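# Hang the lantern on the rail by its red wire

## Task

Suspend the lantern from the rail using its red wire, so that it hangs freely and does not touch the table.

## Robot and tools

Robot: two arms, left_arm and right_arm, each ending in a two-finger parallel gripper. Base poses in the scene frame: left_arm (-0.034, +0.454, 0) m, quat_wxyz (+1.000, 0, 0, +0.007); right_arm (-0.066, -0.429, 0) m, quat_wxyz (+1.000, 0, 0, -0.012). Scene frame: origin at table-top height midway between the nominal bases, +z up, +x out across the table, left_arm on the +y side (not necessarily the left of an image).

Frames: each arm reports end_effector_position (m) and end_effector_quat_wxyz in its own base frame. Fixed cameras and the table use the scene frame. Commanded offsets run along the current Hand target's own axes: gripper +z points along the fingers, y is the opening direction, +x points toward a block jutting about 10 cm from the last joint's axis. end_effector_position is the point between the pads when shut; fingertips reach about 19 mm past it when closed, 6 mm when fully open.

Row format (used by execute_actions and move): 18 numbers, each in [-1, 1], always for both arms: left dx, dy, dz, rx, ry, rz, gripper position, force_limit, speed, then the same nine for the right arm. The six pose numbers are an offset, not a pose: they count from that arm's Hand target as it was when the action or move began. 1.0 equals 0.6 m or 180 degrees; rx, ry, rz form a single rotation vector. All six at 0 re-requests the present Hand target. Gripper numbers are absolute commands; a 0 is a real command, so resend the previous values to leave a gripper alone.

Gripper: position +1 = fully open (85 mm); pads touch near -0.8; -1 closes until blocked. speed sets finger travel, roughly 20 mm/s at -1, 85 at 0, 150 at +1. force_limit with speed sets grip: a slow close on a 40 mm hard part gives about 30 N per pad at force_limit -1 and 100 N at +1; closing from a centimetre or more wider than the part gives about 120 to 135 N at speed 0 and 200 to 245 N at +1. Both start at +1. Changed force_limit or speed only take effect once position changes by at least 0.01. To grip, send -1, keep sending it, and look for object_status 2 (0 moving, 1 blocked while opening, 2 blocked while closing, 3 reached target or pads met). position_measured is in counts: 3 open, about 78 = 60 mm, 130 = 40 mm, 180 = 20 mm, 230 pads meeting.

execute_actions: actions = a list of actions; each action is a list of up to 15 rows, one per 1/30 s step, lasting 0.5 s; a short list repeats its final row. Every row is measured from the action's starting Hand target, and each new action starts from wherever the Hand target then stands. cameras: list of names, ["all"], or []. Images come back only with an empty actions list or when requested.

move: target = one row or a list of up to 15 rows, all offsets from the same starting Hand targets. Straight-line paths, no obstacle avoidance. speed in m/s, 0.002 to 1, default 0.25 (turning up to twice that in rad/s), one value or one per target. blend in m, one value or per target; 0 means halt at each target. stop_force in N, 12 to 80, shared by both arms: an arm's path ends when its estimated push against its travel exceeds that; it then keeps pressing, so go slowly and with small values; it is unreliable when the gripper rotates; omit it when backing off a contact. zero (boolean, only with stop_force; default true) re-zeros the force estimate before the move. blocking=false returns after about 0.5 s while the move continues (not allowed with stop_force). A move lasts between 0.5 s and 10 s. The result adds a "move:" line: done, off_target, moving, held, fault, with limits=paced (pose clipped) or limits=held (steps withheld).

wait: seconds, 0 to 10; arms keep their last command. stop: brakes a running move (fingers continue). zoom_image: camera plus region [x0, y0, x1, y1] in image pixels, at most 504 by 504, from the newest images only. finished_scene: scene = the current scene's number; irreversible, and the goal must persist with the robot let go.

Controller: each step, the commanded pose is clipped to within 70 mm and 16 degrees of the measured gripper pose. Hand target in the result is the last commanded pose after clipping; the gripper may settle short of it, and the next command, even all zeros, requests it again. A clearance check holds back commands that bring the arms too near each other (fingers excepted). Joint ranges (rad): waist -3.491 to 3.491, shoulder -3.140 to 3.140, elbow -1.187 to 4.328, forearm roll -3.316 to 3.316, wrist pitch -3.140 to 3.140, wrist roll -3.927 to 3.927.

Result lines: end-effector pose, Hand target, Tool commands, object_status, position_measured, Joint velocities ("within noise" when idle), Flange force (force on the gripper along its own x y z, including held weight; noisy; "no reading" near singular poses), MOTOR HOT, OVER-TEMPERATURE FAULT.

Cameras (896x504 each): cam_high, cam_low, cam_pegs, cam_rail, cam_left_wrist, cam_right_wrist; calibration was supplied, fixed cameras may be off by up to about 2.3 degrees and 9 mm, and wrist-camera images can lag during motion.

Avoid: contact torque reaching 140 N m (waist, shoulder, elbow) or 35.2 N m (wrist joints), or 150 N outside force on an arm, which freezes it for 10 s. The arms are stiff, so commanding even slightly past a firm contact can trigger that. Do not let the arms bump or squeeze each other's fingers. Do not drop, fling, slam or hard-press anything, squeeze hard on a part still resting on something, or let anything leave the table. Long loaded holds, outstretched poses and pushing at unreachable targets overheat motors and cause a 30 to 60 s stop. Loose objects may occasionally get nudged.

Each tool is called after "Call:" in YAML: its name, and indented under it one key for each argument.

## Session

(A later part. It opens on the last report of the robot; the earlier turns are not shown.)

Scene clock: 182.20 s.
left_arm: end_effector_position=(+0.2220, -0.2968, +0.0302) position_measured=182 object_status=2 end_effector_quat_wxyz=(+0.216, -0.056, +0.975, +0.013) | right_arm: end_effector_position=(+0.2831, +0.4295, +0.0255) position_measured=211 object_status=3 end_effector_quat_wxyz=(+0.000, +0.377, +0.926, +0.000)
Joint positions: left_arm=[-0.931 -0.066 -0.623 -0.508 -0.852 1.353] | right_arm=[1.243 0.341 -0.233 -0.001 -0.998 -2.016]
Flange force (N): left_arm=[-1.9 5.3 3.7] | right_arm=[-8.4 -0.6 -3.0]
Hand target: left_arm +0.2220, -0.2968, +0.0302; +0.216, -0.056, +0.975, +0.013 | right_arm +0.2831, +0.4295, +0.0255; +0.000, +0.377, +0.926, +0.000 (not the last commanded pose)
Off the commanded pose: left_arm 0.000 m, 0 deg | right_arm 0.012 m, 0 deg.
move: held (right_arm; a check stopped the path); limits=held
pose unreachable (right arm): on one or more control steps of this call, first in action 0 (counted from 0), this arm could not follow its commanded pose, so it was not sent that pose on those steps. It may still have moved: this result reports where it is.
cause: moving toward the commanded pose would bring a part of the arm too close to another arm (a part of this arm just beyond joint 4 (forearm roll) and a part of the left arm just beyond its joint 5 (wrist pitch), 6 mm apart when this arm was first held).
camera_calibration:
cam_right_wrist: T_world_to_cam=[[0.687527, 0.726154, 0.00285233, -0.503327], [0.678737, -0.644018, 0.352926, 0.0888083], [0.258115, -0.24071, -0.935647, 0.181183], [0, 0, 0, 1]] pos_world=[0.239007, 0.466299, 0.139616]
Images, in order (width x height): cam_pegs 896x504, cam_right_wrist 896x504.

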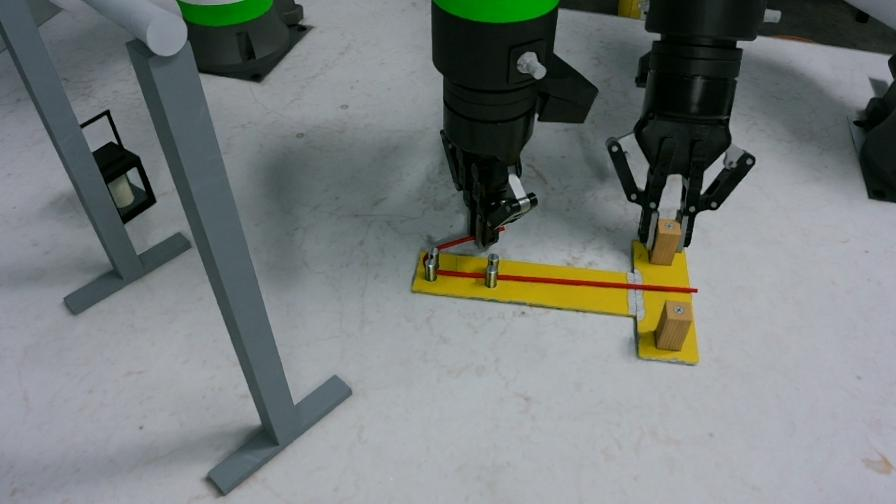

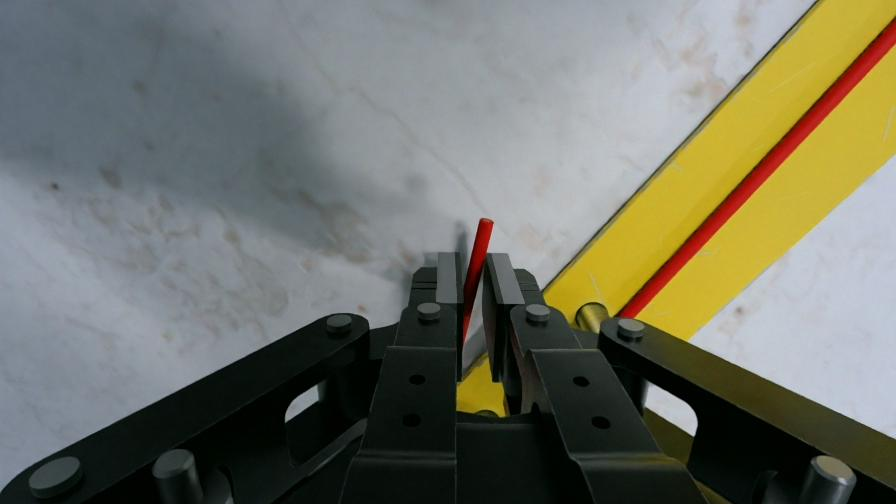

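Call:
wait:
  seconds: 0.1
  cameras: ["cam_high","cam_rail"]

Call:
zoom_image:
  camera: "cam_high"
  region: [350, 0, 650, 260]

Scene clock: 188.13 s.
left_arm: end_effector_position=(+0.2220, -0.2968, +0.0302) position_measured=182 object_status=2 end_effector_quat_wxyz=(+0.216, -0.056, +0.975, +0.013) | right_arm: end_effector_position=(+0.2831, +0.4295, +0.0255) position_measured=211 object_status=3 end_effector_quat_wxyz=(+0.000, +0.377, +0.926, +0.000)
Joint positions: left_arm=[-0.931 -0.066 -0.623 -0.508 -0.852 1.353] | right_arm=[1.243 0.341 -0.233 -0.001 -0.998 -2.016]
Flange force (N): left_arm=[-2.2 5.5 3.6] | right_arm=[-7.8 -1.3 -2.7]
Hand target: left_arm +0.2220, -0.2968, +0.0302; +0.216, -0.056, +0.975, +0.013 | right_arm +0.2831, +0.4295, +0.0255; +0.000, +0.377, +0.926, +0.000 (not the last commanded pose)
Tool commands: left_gripper/position=-1.0 left_gripper/force_limit=+0.3 left_gripper/speed=-1.0 right_gripper/position=-0.65 right_gripper/force_limit=+0.3 right_gripper/speed=-0.5
Off the commanded pose: left_arm 0.000 m, 0 deg | right_arm 0.012 m, 0 deg.
wait: 0.10 s; at rest from the start
Images, in order (width x height): cam_high 896x504, cam_rail 896x504.

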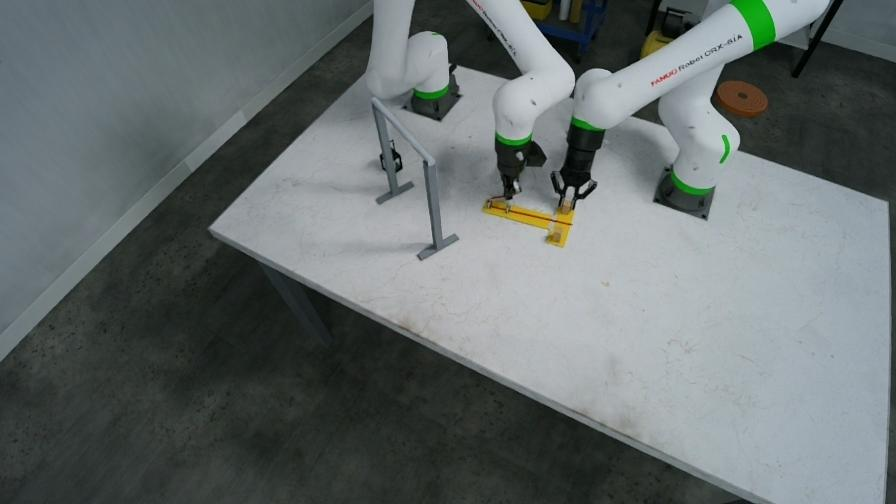

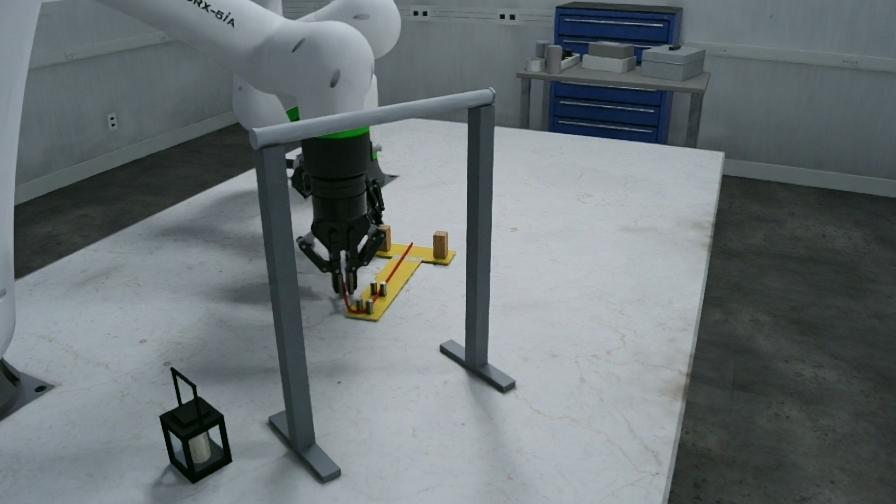

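Scaled by 1.680.

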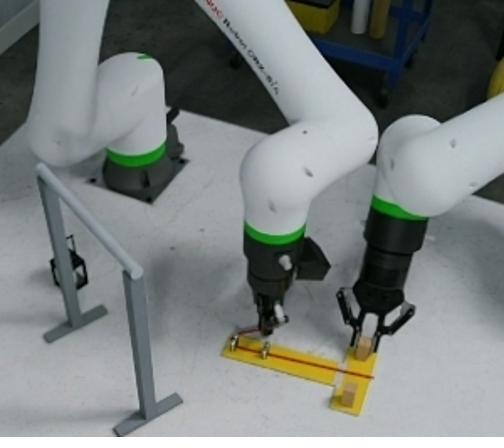

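Call:
move:
  target: [0,0,0,0,0,0,-1,0.3,-1,0,-0.01,0,0,0,0,-0.65,0.3,-0.5]
  speed: 0.05

Call:
move:
  target: [0,0,0,0,0.139,0,0.2,0.3,-0.3,0,0,0,0,0,0,-0.65,0.3,-0.5]
  speed: 0.1
  cameras: ["cam_left_wrist","cam_pegs"]

Scene clock: 193.07 s.
left_arm: end_effector_position=(+0.2220, -0.2968, +0.0302) position_measured=182 object_status=2 end_effector_quat_wxyz=(+0.216, -0.056, +0.975, +0.013) | right_arm: end_effector_position=(+0.2789, +0.4252, +0.0255) position_measured=211 object_status=3 end_effector_quat_wxyz=(+0.000, +0.377, +0.926, +0.000)
Joint positions: left_arm=[-0.931 -0.066 -0.623 -0.508 -0.852 1.353] | right_arm=[1.248 0.328 -0.251 -0.001 -0.993 -2.021]
Flange force (N): left_arm=[-1.2 1.5 3.3] | right_arm=[-5.9 2.9 -2.8]
Hand target: left_arm +0.2220, -0.2968, +0.0302; +0.216, -0.056, +0.975, +0.013 | right_arm +0.2789, +0.4252, +0.0255; +0.000, +0.377, +0.926, +0.000
Off the commanded pose: left_arm 0.000 m, 0 deg | right_arm 0.000 m, 0 deg.
move: done

Scene clock: 193.83 s.
left_arm: end_effector_position=(+0.2222, -0.2971, +0.0304) position_measured=104 object_status=0 end_effector_quat_wxyz=(+0.206, -0.056, +0.977, +0.012) | right_arm: end_effector_position=(+0.2789, +0.4252, +0.0255) position_measured=211 object_status=3 end_effector_quat_wxyz=(+0.000, +0.377, +0.926, +0.000)
Joint positions: left_arm=[-0.907 -0.069 -0.626 -0.477 -0.847 1.31] | right_arm=[1.248 0.328 -0.251 -0.001 -0.993 -2.021]
Flange force (N): left_arm=[-1.6 1.3 0.4] | right_arm=[-5.6 3.1 -2.9]
Hand target: left_arm +0.2222, -0.2971, +0.0304; +0.206, -0.056, +0.977, +0.012 (not the last commanded pose) | right_arm +0.2789, +0.4252, +0.0255; +0.000, +0.377, +0.926, +0.000
Off the commanded pose: left_arm 0.000 m, 24 deg | right_arm 0.000 m, 0 deg.
move: held (left_arm; a check stopped the path); limits=held
pose unreachable (left arm): on one or more control steps of this call, first in action 0 (counted from 0), this arm could not follow its commanded pose, so it was not sent that pose on those steps. It may still have moved: this result reports where it is.
cause: moving toward the commanded pose would bring a part of the arm too close to another arm (a part of this arm just beyond joint 5 (wrist pitch) and a part of the right arm just beyond its joint 4 (forearm roll), 7 mm apart when this arm was first held).
camera_calibration:
cam_left_wrist: T_world_to_cam=[[-0.13339, 0.991037, 0.00725844, 0.329738], [0.729849, 0.0932752, 0.677215, -0.132696], [0.670468, 0.0956315, -0.735749, 0.0337461], [0, 0, 0, 1]] pos_world=[0.118206, -0.317633, 0.112299]
Images, in order (width x height): cam_pegs 896x504, cam_left_wrist 896x504.

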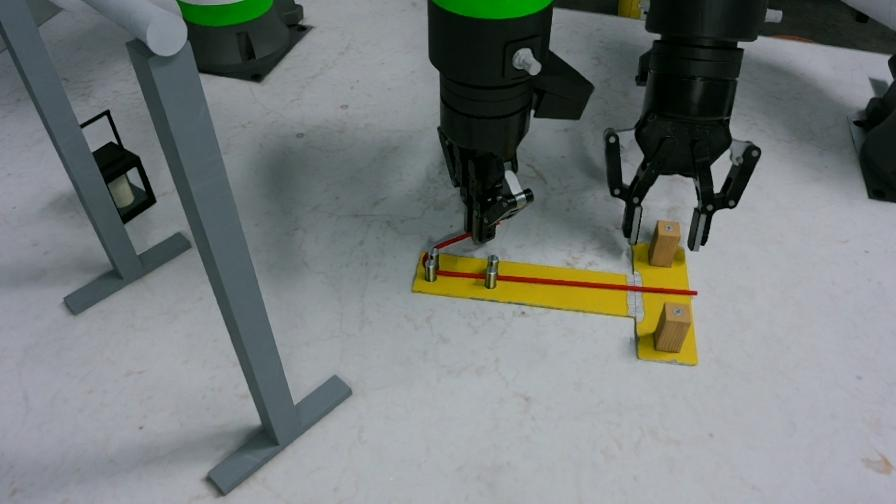

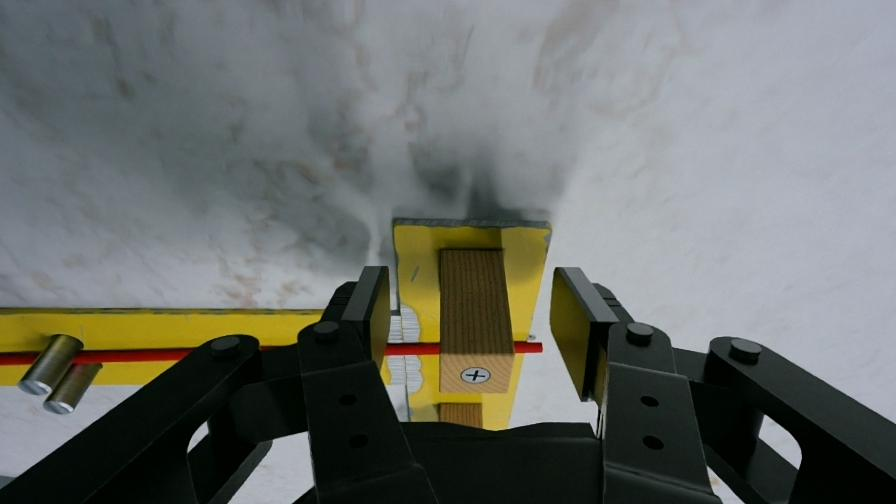

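Call:
move:
  target: [0,0,0,0,-0.09,0,0.2,0.3,-0.3,0,0,0,0,0,0,-0.65,0.3,-0.5]
  speed: 0.1

Call:
move:
  target: [0,0,0,0,0,0,-1,0.3,-1,0,0,0,0,0,0,-0.65,0.3,-0.5]
  speed: 0.1
  cameras: ["cam_left_wrist","cam_pegs"]

Scene clock: 199.17 s.
left_arm: end_effector_position=(+0.2223, -0.2972, +0.0305) position_measured=104 object_status=3 end_effector_quat_wxyz=(+0.270, -0.055, +0.961, +0.015) | right_arm: end_effector_position=(+0.2789, +0.4252, +0.0255) position_measured=211 object_status=3 end_effector_quat_wxyz=(+0.000, +0.377, +0.926, +0.000)
Joint positions: left_arm=[-1.057 -0.039 -0.603 -0.665 -0.892 1.568] | right_arm=[1.248 0.328 -0.251 -0.001 -0.993 -2.021]
Flange force (N): left_arm=[-1.6 1.4 0.7] | right_arm=[-5.8 2.3 -3.1]
Hand target: left_arm +0.2223, -0.2972, +0.0305; +0.270, -0.055, +0.961, +0.015 (not the last commanded pose) | right_arm +0.2789, +0.4252, +0.0255; +0.000, +0.377, +0.926, +0.000
Off the commanded pose: left_arm 0.000 m, 9 deg | right_arm 0.000 m, 0 deg.
move: held (left_arm; a check stopped the path); limits=held
pose unreachable (left arm): on one or more control steps of this call, first in action 0 (counted from 0), this arm could not follow its commanded pose, so it was not sent that pose on those steps. It may still have moved: this result reports where it is.
cause: moving toward the commanded pose would bring a part of the arm too close to another arm (a part of this arm just beyond joint 4 (forearm roll) and a part of the right arm just beyond its joint 4 (forearm roll), along the way the arms are being sent, or toward where that arm still pushes).

Scene clock: 201.10 s.
left_arm: end_effector_position=(+0.2223, -0.2972, +0.0305) position_measured=182 object_status=0 end_effector_quat_wxyz=(+0.270, -0.055, +0.961, +0.015) | right_arm: end_effector_position=(+0.2789, +0.4252, +0.0255) position_measured=211 object_status=3 end_effector_quat_wxyz=(+0.000, +0.377, +0.926, +0.000)
Joint positions: left_arm=[-1.057 -0.039 -0.603 -0.665 -0.892 1.568] | right_arm=[1.248 0.328 -0.251 -0.001 -0.993 -2.021]
Flange force (N): left_arm=[-4.8 5.3 -21.1] | right_arm=[-5.5 2.2 -2.8]
Hand target: left_arm +0.2223, -0.2972, +0.0305; +0.270, -0.055, +0.961, +0.015 | right_arm +0.2789, +0.4252, +0.0255; +0.000, +0.377, +0.926, +0.000
Off the commanded pose: left_arm 0.000 m, 0 deg | right_arm 0.000 m, 0 deg.
move: done
camera_calibration:
cam_left_wrist: T_world_to_cam=[[-0.133522, 0.991038, 0.00389614, 0.329991], [0.633826, 0.0823716, 0.769077, -0.117654], [0.761863, 0.105158, -0.639145, 0.0133571], [0, 0, 0, 1]] pos_world=[0.108457, -0.318747, 0.0977366]
Images, in order (width x height): cam_pegs 896x504, cam_left_wrist 896x504.

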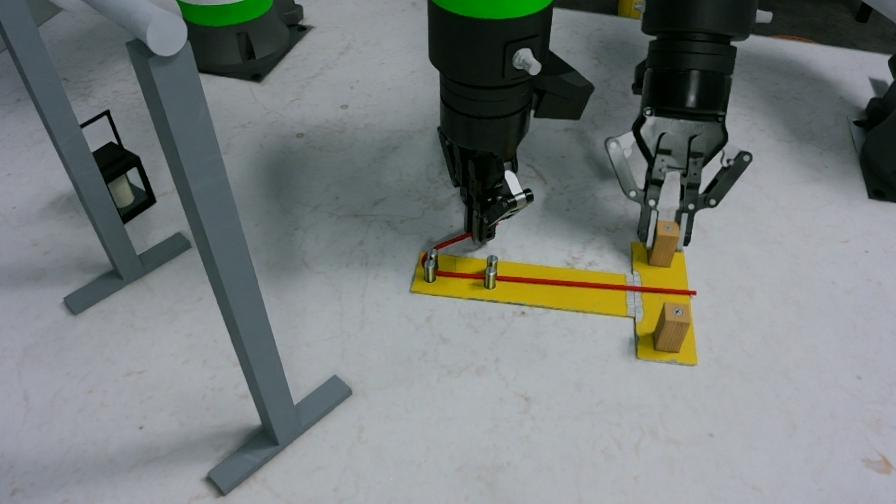

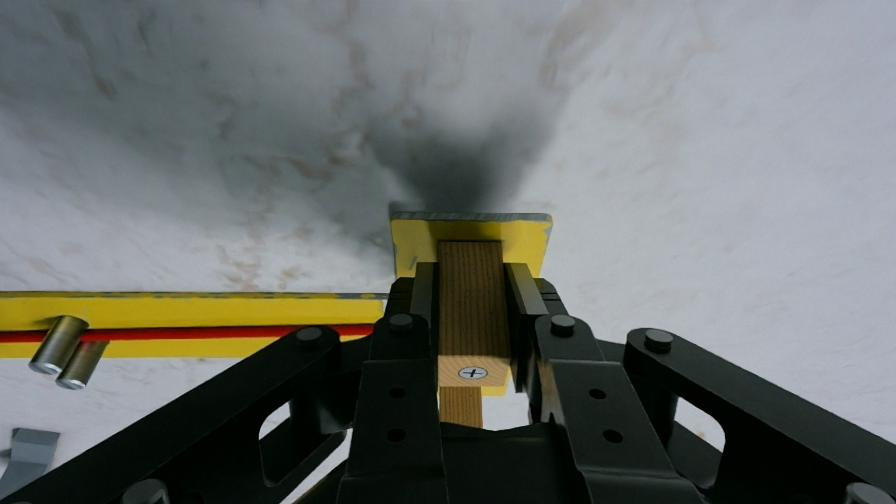

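Call:
move:
  target: [-0.0014,0,-0.003,0,0,0,-1,0.3,-1,-0.003,0.03,0,0,0,0,-0.65,0.3,-0.5]
  speed: 0.04
  cameras: ["cam_right_wrist","cam_pegs"]

Scene clock: 204.77 s.
left_arm: end_effector_position=(+0.2222, -0.2972, +0.0312) position_measured=182 object_status=2 end_effector_quat_wxyz=(+0.270, -0.055, +0.961, +0.015) | right_arm: end_effector_position=(+0.2808, +0.4267, +0.0256) position_measured=211 object_status=3 end_effector_quat_wxyz=(+0.000, +0.377, +0.926, +0.000)
Joint positions: left_arm=[-1.057 -0.041 -0.603 -0.664 -0.893 1.567] | right_arm=[1.246 0.333 -0.244 -0.001 -0.995 -2.019]
Flange force (N): left_arm=[-1.7 0.6 4.6] | right_arm=[-3.9 1.9 -3.6]
Hand target: left_arm +0.2222, -0.2972, +0.0312; +0.270, -0.055, +0.961, +0.015 (not the last commanded pose) | right_arm +0.2808, +0.4267, +0.0256; +0.000, +0.377, +0.926, +0.000 (not the last commanded pose)
Off the commanded pose: left_arm 0.001 m, 0 deg | right_arm 0.016 m, 0 deg.
move: held (right_arm; a check stopped the path); limits=held
pose unreachable (right arm): on one or more control steps of this call, first in action 0 (counted from 0), this arm could not follow its commanded pose, so it was not sent that pose on those steps. It may still have moved: this result reports where it is.
cause: moving toward the commanded pose would bring a part of the arm too close to another arm (a part of this arm just beyond joint 4 (forearm roll) and a part of the left arm just beyond its joint 4 (forearm roll), 8 mm apart when this arm was first held).
camera_calibration:
cam_right_wrist: T_world_to_cam=[[0.687622, 0.726063, 0.00290249, -0.499772], [0.67864, -0.644121, 0.352925, 0.0887006], [0.258116, -0.24071, -0.935647, 0.181127], [0, 0, 0, 1]] pos_world=[0.236707, 0.463599, 0.139617]
Images, in order (width x height): cam_pegs 896x504, cam_right_wrist 896x504.

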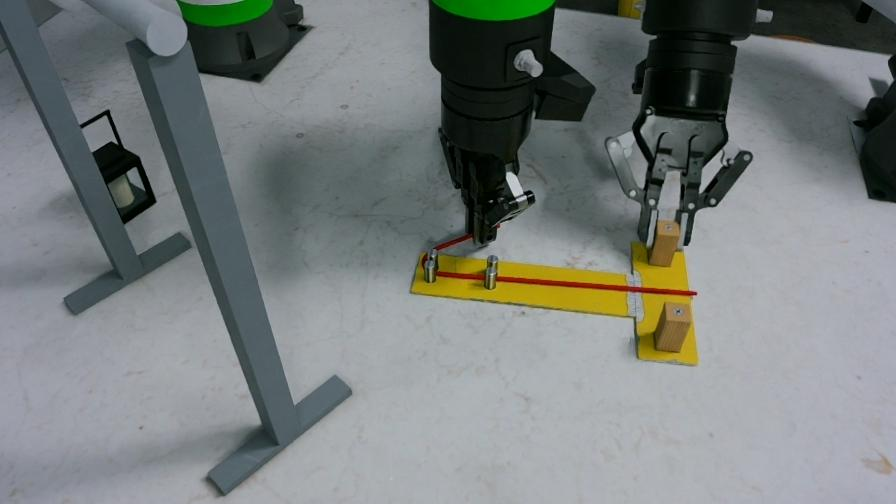

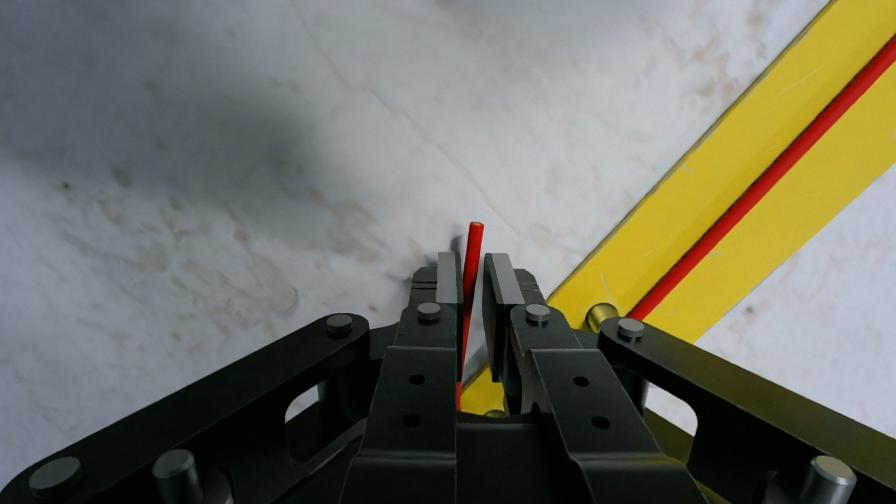

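Call:
move:
  target: [0,0,0,0,0,0,0.43,0.3,-0.3,0,-0.008,0,0,0,0,-0.4,0.3,-0.5]
  speed: 0.1

Call:
move:
  target: [0,0,-0.25,0,0,0,0.43,0.3,-0.3,0,0,-0.1,0,0,0,-0.4,0.3,-0.5]
  speed: 0.15
  cameras: ["cam_left_wrist","cam_right_wrist","cam_pegs"]

Scene clock: 215.47 s.
left_arm: end_effector_position=(+0.2222, -0.2972, +0.0312) position_measured=75 object_status=0 end_effector_quat_wxyz=(+0.270, -0.055, +0.961, +0.015) | right_arm: end_effector_position=(+0.2774, +0.4233, +0.0256) position_measured=179 object_status=3 end_effector_quat_wxyz=(+0.000, +0.377, +0.926, +0.000)
Joint positions: left_arm=[-1.057 -0.041 -0.603 -0.664 -0.893 1.567] | right_arm=[1.25 0.322 -0.258 -0.001 -0.991 -2.023]
Flange force (N): left_arm=[-2.2 0.0 0.8] | right_arm=[-5.4 3.6 -3.0]
Hand target: left_arm +0.2222, -0.2972, +0.0312; +0.270, -0.055, +0.961, +0.015 | right_arm +0.2775, +0.4233, +0.0256; +0.000, +0.377, +0.926, +0.000
Off the commanded pose: left_arm 0.000 m, 0 deg | right_arm 0.000 m, 0 deg.
move: done

Scene clock: 216.83 s.
left_arm: end_effector_position=(+0.1445, -0.3060, +0.1592) position_measured=75 object_status=3 end_effector_quat_wxyz=(+0.270, -0.055, +0.961, +0.015) | right_arm: end_effector_position=(+0.2775, +0.4233, +0.0856) position_measured=179 object_status=3 end_effector_quat_wxyz=(+0.000, +0.377, +0.926, +0.000)
Joint positions: left_arm=[-1.278 -0.248 -0.457 -0.561 -1.3 1.529] | right_arm=[1.25 0.249 -0.194 -0.001 -1.129 -2.023]
Flange force (N): left_arm=[-2.1 0.3 1.5] | right_arm=[-5.5 3.4 -3.0]
Hand target: left_arm +0.1445, -0.3060, +0.1592; +0.270, -0.055, +0.961, +0.015 | right_arm +0.2775, +0.4233, +0.0856; +0.000, +0.377, +0.926, +0.000
Off the commanded pose: left_arm 0.000 m, 0 deg | right_arm 0.000 m, 0 deg.
move: done
camera_calibration:
cam_left_wrist: T_world_to_cam=[[-0.133445, 0.991049, 0.00383435, 0.327838], [0.633833, 0.0823704, 0.769072, -0.166597], [0.761872, 0.105059, -0.639151, 0.155782], [0, 0, 0, 1]] pos_world=[0.0306573, -0.327547, 0.226437]
cam_right_wrist: T_world_to_cam=[[0.687622, 0.726063, 0.00290249, -0.495208], [0.67864, -0.644121, 0.352925, 0.0675746], [0.258116, -0.24071, -0.935647, 0.237299], [0, 0, 0, 1]] pos_world=[0.233407, 0.460199, 0.199617]
Images, in order (width x height): cam_pegs 896x504, cam_left_wrist 896x504, cam_right_wrist 896x504.

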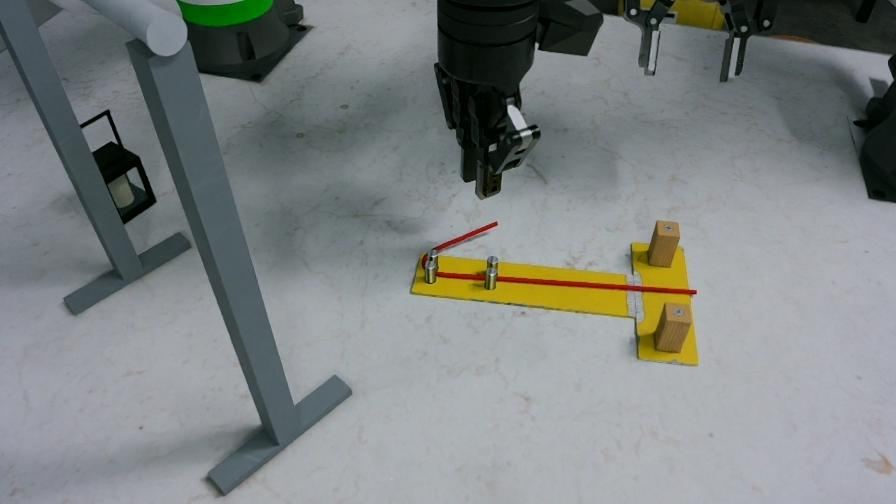

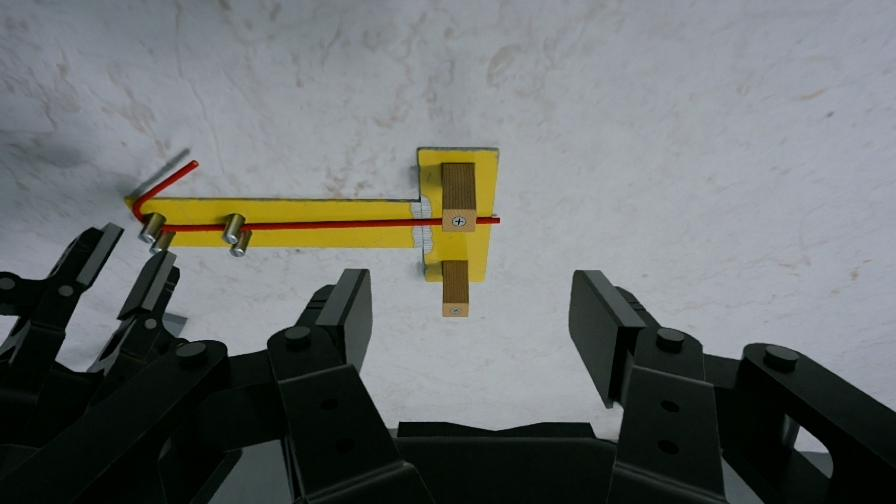

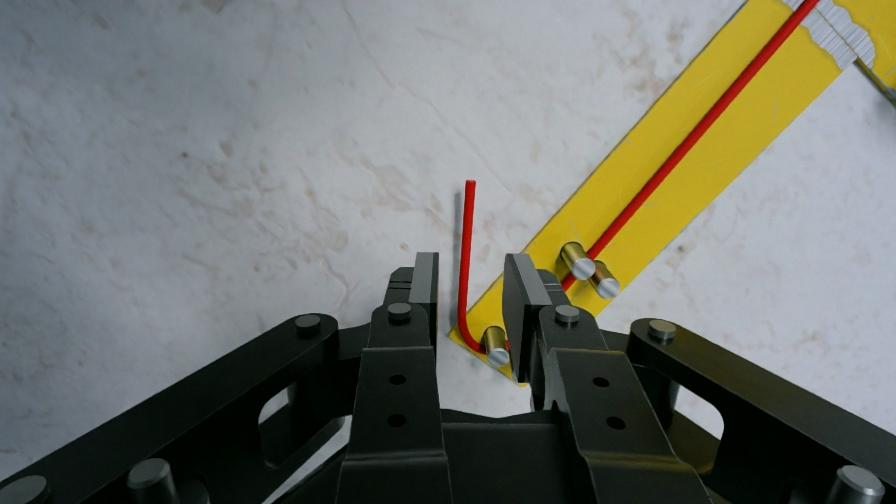

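Call:
move:
  target:
    - [-0.357,0.559,0.038,0,0,0,0.43,0.3,-0.3,0,0,0,0,0,0,-0.4,0.3,-0.5]
    - [-0.357,0.559,0.038,0,0,0,0.43,0.3,-0.3,0.1575,0.2205,-0.007,0,0,-0.807,-0.4,0.3,-0.5]
  speed: [0.25,0.25]
  blend: 0.04
  cameras: ["cam_right_wrist","cam_pegs","cam_high"]

Scene clock: 253.23 s.
left_arm: end_effector_position=(+0.3024, +0.0495, +0.2533) position_measured=75 object_status=3 end_effector_quat_wxyz=(+0.260, -0.063, +0.963, +0.034) | right_arm: end_effector_position=(+0.2823, +0.4547, +0.0864) position_measured=179 object_status=3 end_effector_quat_wxyz=(+0.000, +0.139, +0.990, +0.000)
Joint positions: left_arm=[1.06 -0.949 -0.838 0.407 -1.338 -0.954] | right_arm=[1.26 0.315 -0.106 -0.001 -1.15 -1.539]
Flange force (N): left_arm=no reading | right_arm=[-5.6 0.2 -2.8]
Hand target: left_arm +0.3024, +0.0495, +0.2533; +0.260, -0.063, +0.963, +0.034 (not the last commanded pose) | right_arm +0.2823, +0.4546, +0.0864; +0.000, +0.139, +0.990, +0.000 (not the last commanded pose)
Off the commanded pose: left_arm 0.003 m, 3 deg | right_arm 0.131 m, 117 deg.
led back after a hold (left arm): the arm was led back toward your command in small steps, so it may still be short of it.
move: held (left_arm; a check stopped the path), off_target (right_arm; braked when a check withheld steps of left_arm); path passed 1 of 2 targets; limits=paced,held
pose unreachable (left arm): on one or more control steps of this call, first in action 0 (counted from 0), this arm could not follow its commanded pose, so it was not sent that pose on those steps. It may still have moved: this result reports where it is.
cause: moving toward the commanded pose would bring a part of the arm too close to another arm (a part of this arm just beyond joint 2 (shoulder) and a part of the right arm just beyond its joint 4 (forearm roll), along the way the arms are being sent, or toward where that arm still pushes).
camera_calibration:
cam_right_wrist: T_world_to_cam=[[0.261056, 0.965319, 0.00310849, -0.50959], [0.903085, -0.245361, 0.35247, -0.160521], [0.341008, -0.089207, -0.935818, 0.152117], [0, 0, 0, 1]] pos_world=[0.226122, 0.466101, 0.200516]
Images, in order (width x height): cam_high 896x504, cam_pegs 896x504, cam_right_wrist 896x504.

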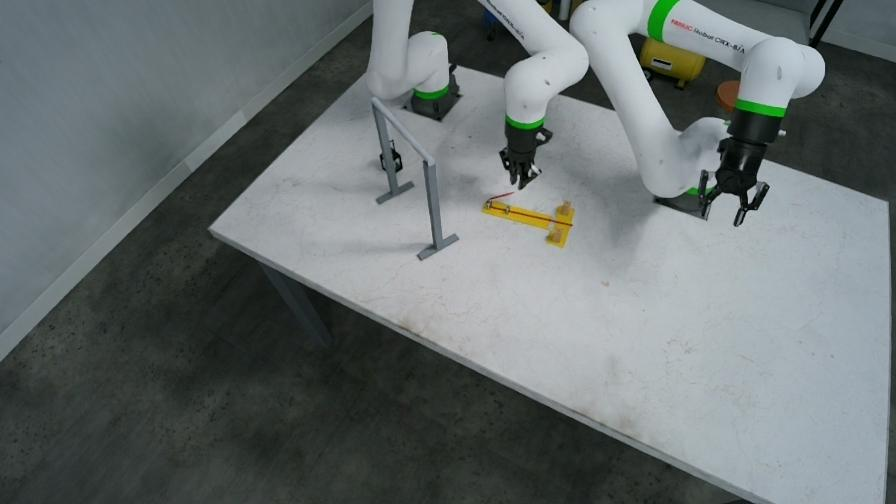

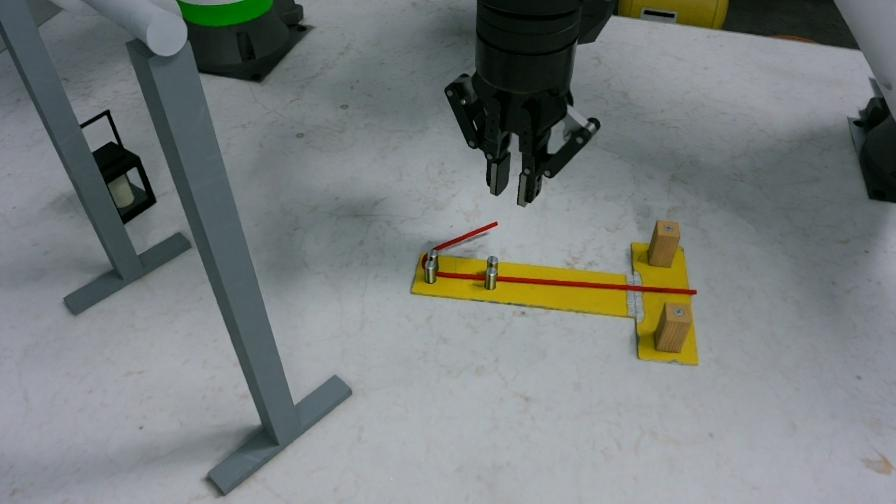

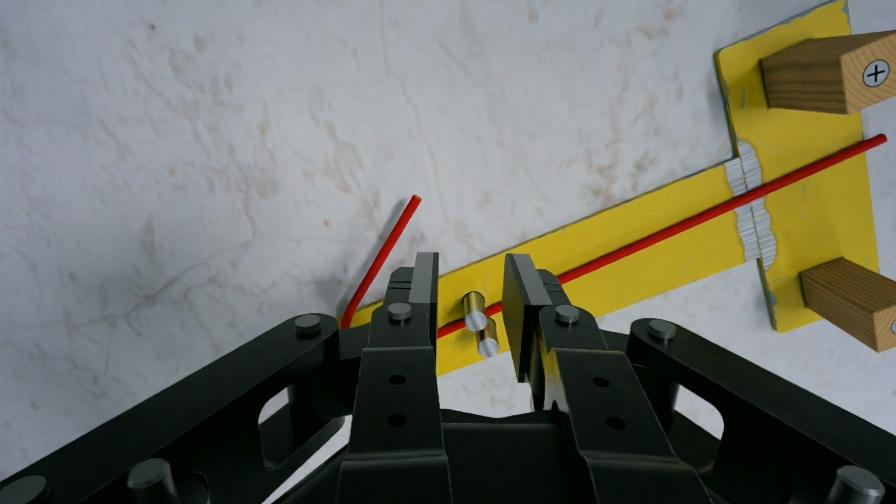

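Call:
move:
  target:
    - [-0.2,-0.1055,0.0285,0,0.17,0,0.43,0.3,-0.3,0,0,0,0,0,0,-0.4,0.3,-0.5]
    - [-0.2,-0.1055,0.0285,0,0.17,0,0.43,0.3,-0.3,0.0287,0.2162,-0.006,0,0,-0.65,-0.4,0.3,-0.5]
  speed: 0.25
  blend: 0.01
  cameras: ["cam_right_wrist","cam_pegs","cam_high"]

Scene clock: 267.30 s.
left_arm: end_effector_position=(+0.4225, +0.0011, +0.2970) position_measured=75 object_status=3 end_effector_quat_wxyz=(-0.003, -0.070, +0.997, +0.016) | right_arm: end_effector_position=(+0.3015, +0.5841, +0.0899) position_measured=179 object_status=3 end_effector_quat_wxyz=(+0.000, +0.772, -0.636, +0.000)
Joint positions: left_arm=[0.29 -0.06 -0.015 -0.033 -1.615 -0.151] | right_arm=[1.293 0.601 0.317 -0.001 -1.287 0.47]
Flange force (N): left_arm=[0.2 1.3 0.5] | right_arm=[1.3 -4.9 -2.8]
Hand target: left_arm +0.4225, +0.0011, +0.2970; -0.003, -0.070, +0.997, +0.016 | right_arm +0.3016, +0.5841, +0.0899; +0.000, +0.772, -0.636, +0.000
Off the commanded pose: left_arm 0.000 m, 0 deg | right_arm 0.000 m, 0 deg.
move: done
camera_calibration:
cam_right_wrist: T_world_to_cam=[[-0.978606, -0.20569, 0.00472, 0.418051], [-0.190849, 0.91609, 0.35264, -0.495856], [-0.0768584, 0.344195, -0.935747, 0.0332759], [0, 0, 0, 1]] pos_world=[0.317031, 0.528785, 0.204023]
Images, in order (width x height): cam_high 896x504, cam_pegs 896x504, cam_right_wrist 896x504.

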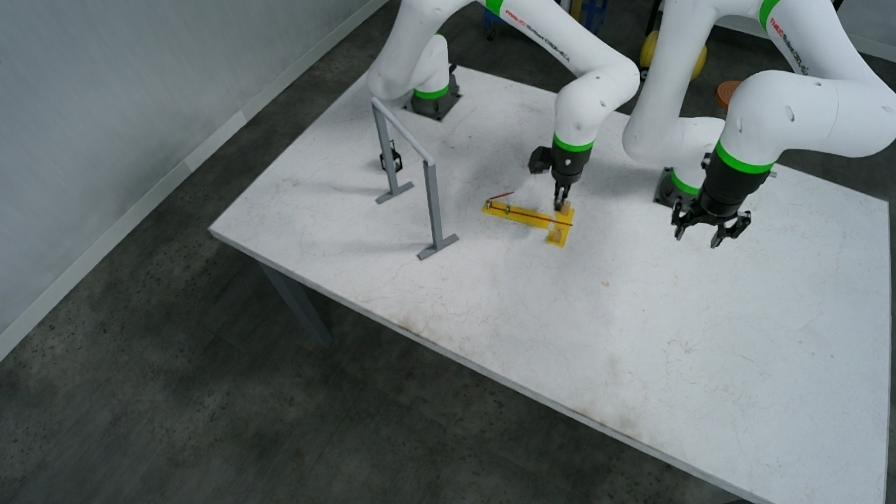

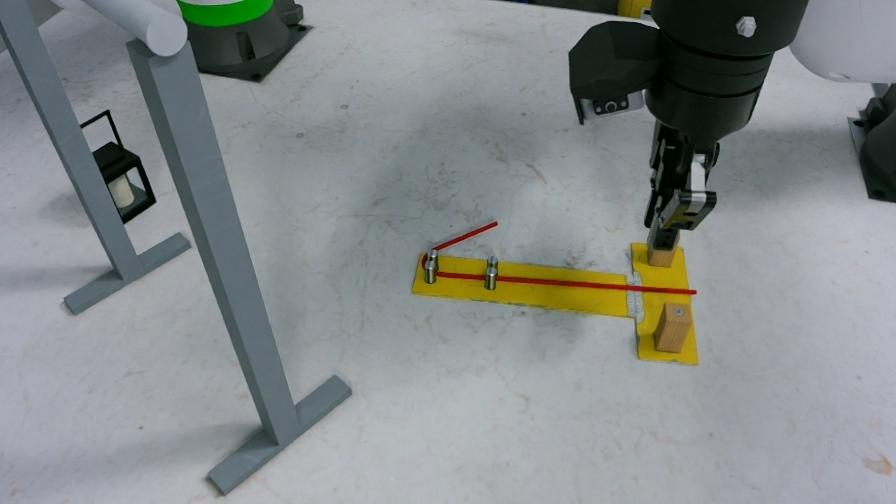

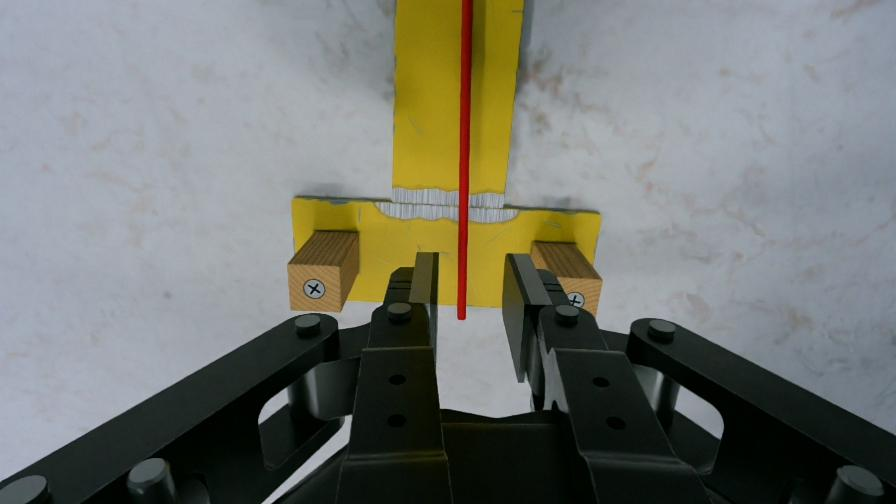

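Call:
move:
  target: [0,0,0,0,0,0,0.43,0.3,-0.3,0,-0.004,0.107,0,0,0,-0.4,0.3,-0.5]
  speed: 0.1

Call:
move:
  target: [0,0,0,0,0,0,0.43,0.3,-0.3,0,0,0,0,0,0,-1,0.3,-1]
  speed: 0.1
  cameras: ["cam_right_wrist","cam_pegs"]

Scene clock: 276.07 s.
left_arm: end_effector_position=(+0.4225, +0.0011, +0.2970) position_measured=75 object_status=3 end_effector_quat_wxyz=(-0.003, -0.070, +0.997, +0.016) | right_arm: end_effector_position=(+0.3038, +0.5845, +0.0256) position_measured=179 object_status=3 end_effector_quat_wxyz=(+0.001, +0.772, -0.636, +0.000)
Joint positions: left_arm=[0.29 -0.06 -0.015 -0.033 -1.615 -0.151] | right_arm=[1.29 0.66 0.252 -0.001 -1.163 0.473]
Flange force (N): left_arm=[0.4 1.8 0.8] | right_arm=[1.5 -4.3 -2.7]
Hand target: left_arm +0.4225, +0.0011, +0.2970; -0.003, -0.070, +0.997, +0.016 | right_arm +0.3039, +0.5845, +0.0257; +0.000, +0.772, -0.636, +0.000
Off the commanded pose: left_arm 0.000 m, 0 deg | right_arm 0.000 m, 0 deg.
move: done

Scene clock: 277.53 s.
left_arm: end_effector_position=(+0.4225, +0.0011, +0.2970) position_measured=75 object_status=3 end_effector_quat_wxyz=(-0.003, -0.070, +0.997, +0.016) | right_arm: end_effector_position=(+0.3039, +0.5845, +0.0257) position_measured=229 object_status=0 end_effector_quat_wxyz=(+0.000, +0.772, -0.636, +0.000)
Joint positions: left_arm=[0.29 -0.06 -0.015 -0.033 -1.615 -0.151] | right_arm=[1.29 0.66 0.252 -0.001 -1.163 0.473]
Flange force (N): left_arm=[0.1 1.4 0.2] | right_arm=[2.6 -2.9 -10.7]
Hand target: left_arm +0.4225, +0.0011, +0.2970; -0.003, -0.070, +0.997, +0.016 | right_arm +0.3039, +0.5845, +0.0257; +0.000, +0.772, -0.636, +0.000
Off the commanded pose: left_arm 0.000 m, 0 deg | right_arm 0.000 m, 0 deg.
move: done
camera_calibration:
cam_right_wrist: T_world_to_cam=[[-0.978632, -0.205566, 0.00466333, 0.420639], [-0.190754, 0.916117, 0.352622, -0.473187], [-0.0767592, 0.344197, -0.935754, -0.0267925], [0, 0, 0, 1]] pos_world=[0.319331, 0.529185, 0.139823]
Images, in order (width x height): cam_pegs 896x504, cam_right_wrist 896x504.

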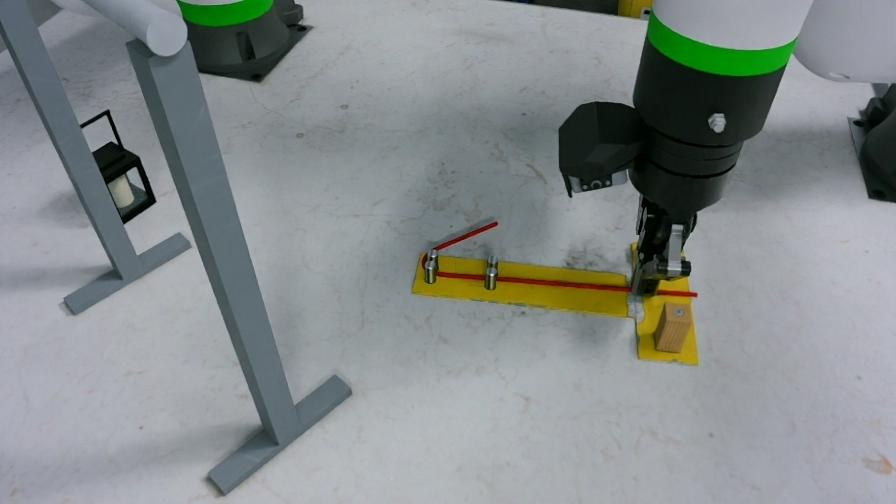

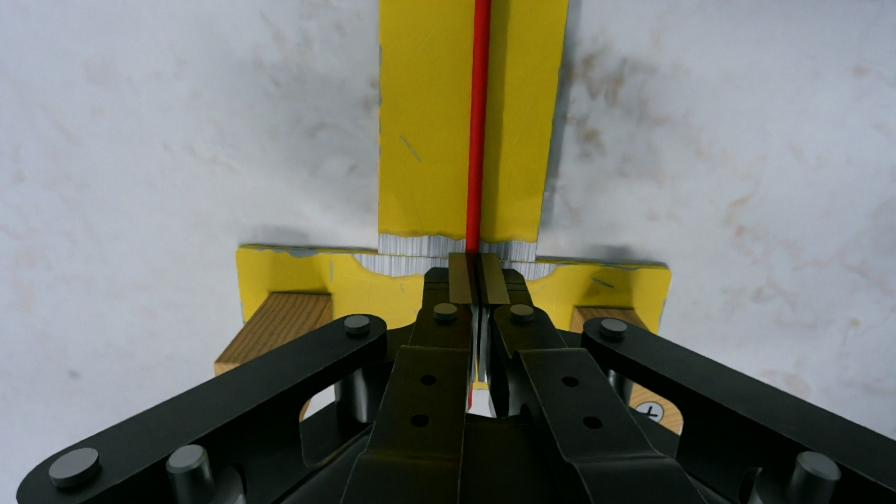

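Call:
wait:
  seconds: 0.3

Scene clock: 279.17 s.
left_arm: end_effector_position=(+0.4225, +0.0011, +0.2970) position_measured=75 object_status=3 end_effector_quat_wxyz=(-0.003, -0.070, +0.997, +0.016) | right_arm: end_effector_position=(+0.3039, +0.5845, +0.0257) position_measured=229 object_status=2 end_effector_quat_wxyz=(+0.000, +0.772, -0.636, +0.000)
Joint positions: left_arm=[0.29 -0.06 -0.015 -0.033 -1.615 -0.151] | right_arm=[1.29 0.66 0.252 -0.001 -1.163 0.473]
Flange force (N): left_arm=[0.0 1.6 0.7] | right_arm=[2.2 -2.7 -10.6]
Hand target: left_arm +0.4225, +0.0011, +0.2970; -0.003, -0.070, +0.997, +0.016 | right_arm +0.3039, +0.5845, +0.0257; +0.000, +0.772, -0.636, +0.000
Tool commands: left_gripper/position=+0.43 left_gripper/force_limit=+0.3 left_gripper/speed=-0.3 right_gripper/position=-1.0 right_gripper/force_limit=+0.3 right_gripper/speed=-1.0
Off the commanded pose: left_arm 0.000 m, 0 deg | right_arm 0.000 m, 0 deg.
wait: 0.30 s; at rest from the start

Call:
move:
  target:
    - [0,0,0,0,0,0,0.43,0.3,-0.3,0.01,0,-0.0025,0,0,0,-1,0.3,-1]
    - [0,0,0,0,0,0,0.43,0.3,-0.3,0.1267,0,-0.0025,0,0,0,-1,0.3,-1]
  speed: 0.05
  blend: 0.003
  cameras: ["cam_right_wrist","cam_pegs"]

Scene clock: 284.20 s.
left_arm: end_effector_position=(+0.4225, +0.0011, +0.2970) position_measured=75 object_status=3 end_effector_quat_wxyz=(-0.003, -0.070, +0.997, +0.016) | right_arm: end_effector_position=(+0.3184, +0.5099, +0.0272) position_measured=229 object_status=2 end_effector_quat_wxyz=(+0.000, +0.772, -0.636, +0.000)
Joint positions: left_arm=[0.29 -0.06 -0.015 -0.033 -1.615 -0.151] | right_arm=[1.23 0.527 0.045 -0.001 -1.089 0.533]
Flange force (N): left_arm=[-0.1 1.4 0.6] | right_arm=[1.1 -6.4 -2.9]
Hand target: left_arm +0.4225, +0.0011, +0.2970; -0.003, -0.070, +0.997, +0.016 | right_arm +0.3184, +0.5099, +0.0272; +0.000, +0.772, -0.636, +0.000
Off the commanded pose: left_arm 0.000 m, 0 deg | right_arm 0.000 m, 0 deg.
move: done
camera_calibration:
cam_right_wrist: T_world_to_cam=[[-0.978645, -0.205504, 0.00477015, 0.419447], [-0.19065, 0.916099, 0.352725, -0.402649], [-0.0768561, 0.344283, -0.935715, 0.00138992], [0, 0, 0, 1]] pos_world=[0.333832, 0.454586, 0.141324]
Images, in order (width x height): cam_pegs 896x504, cam_right_wrist 896x504.

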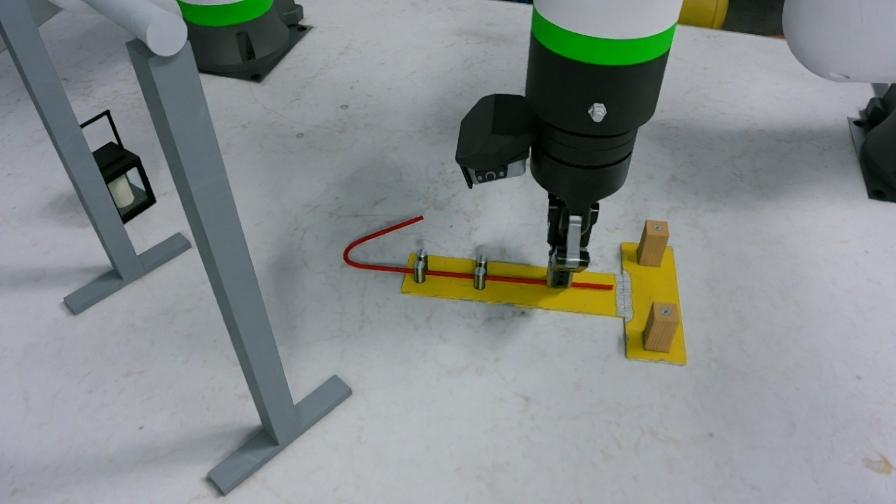

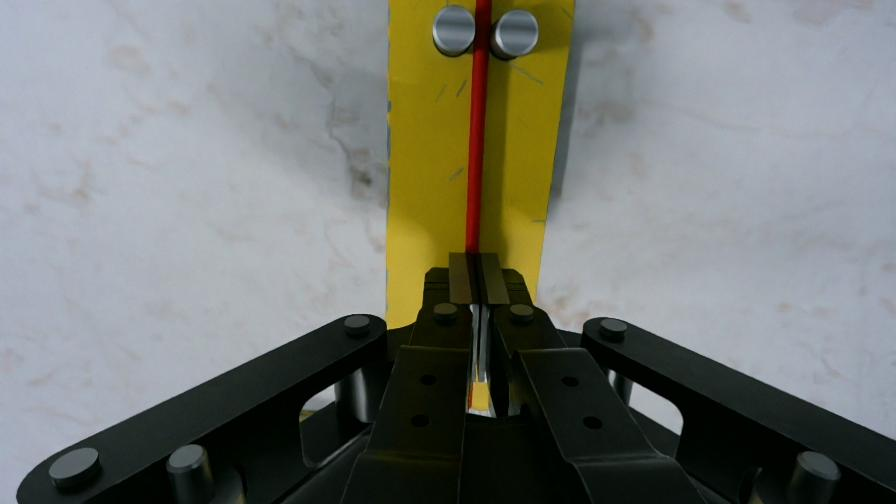

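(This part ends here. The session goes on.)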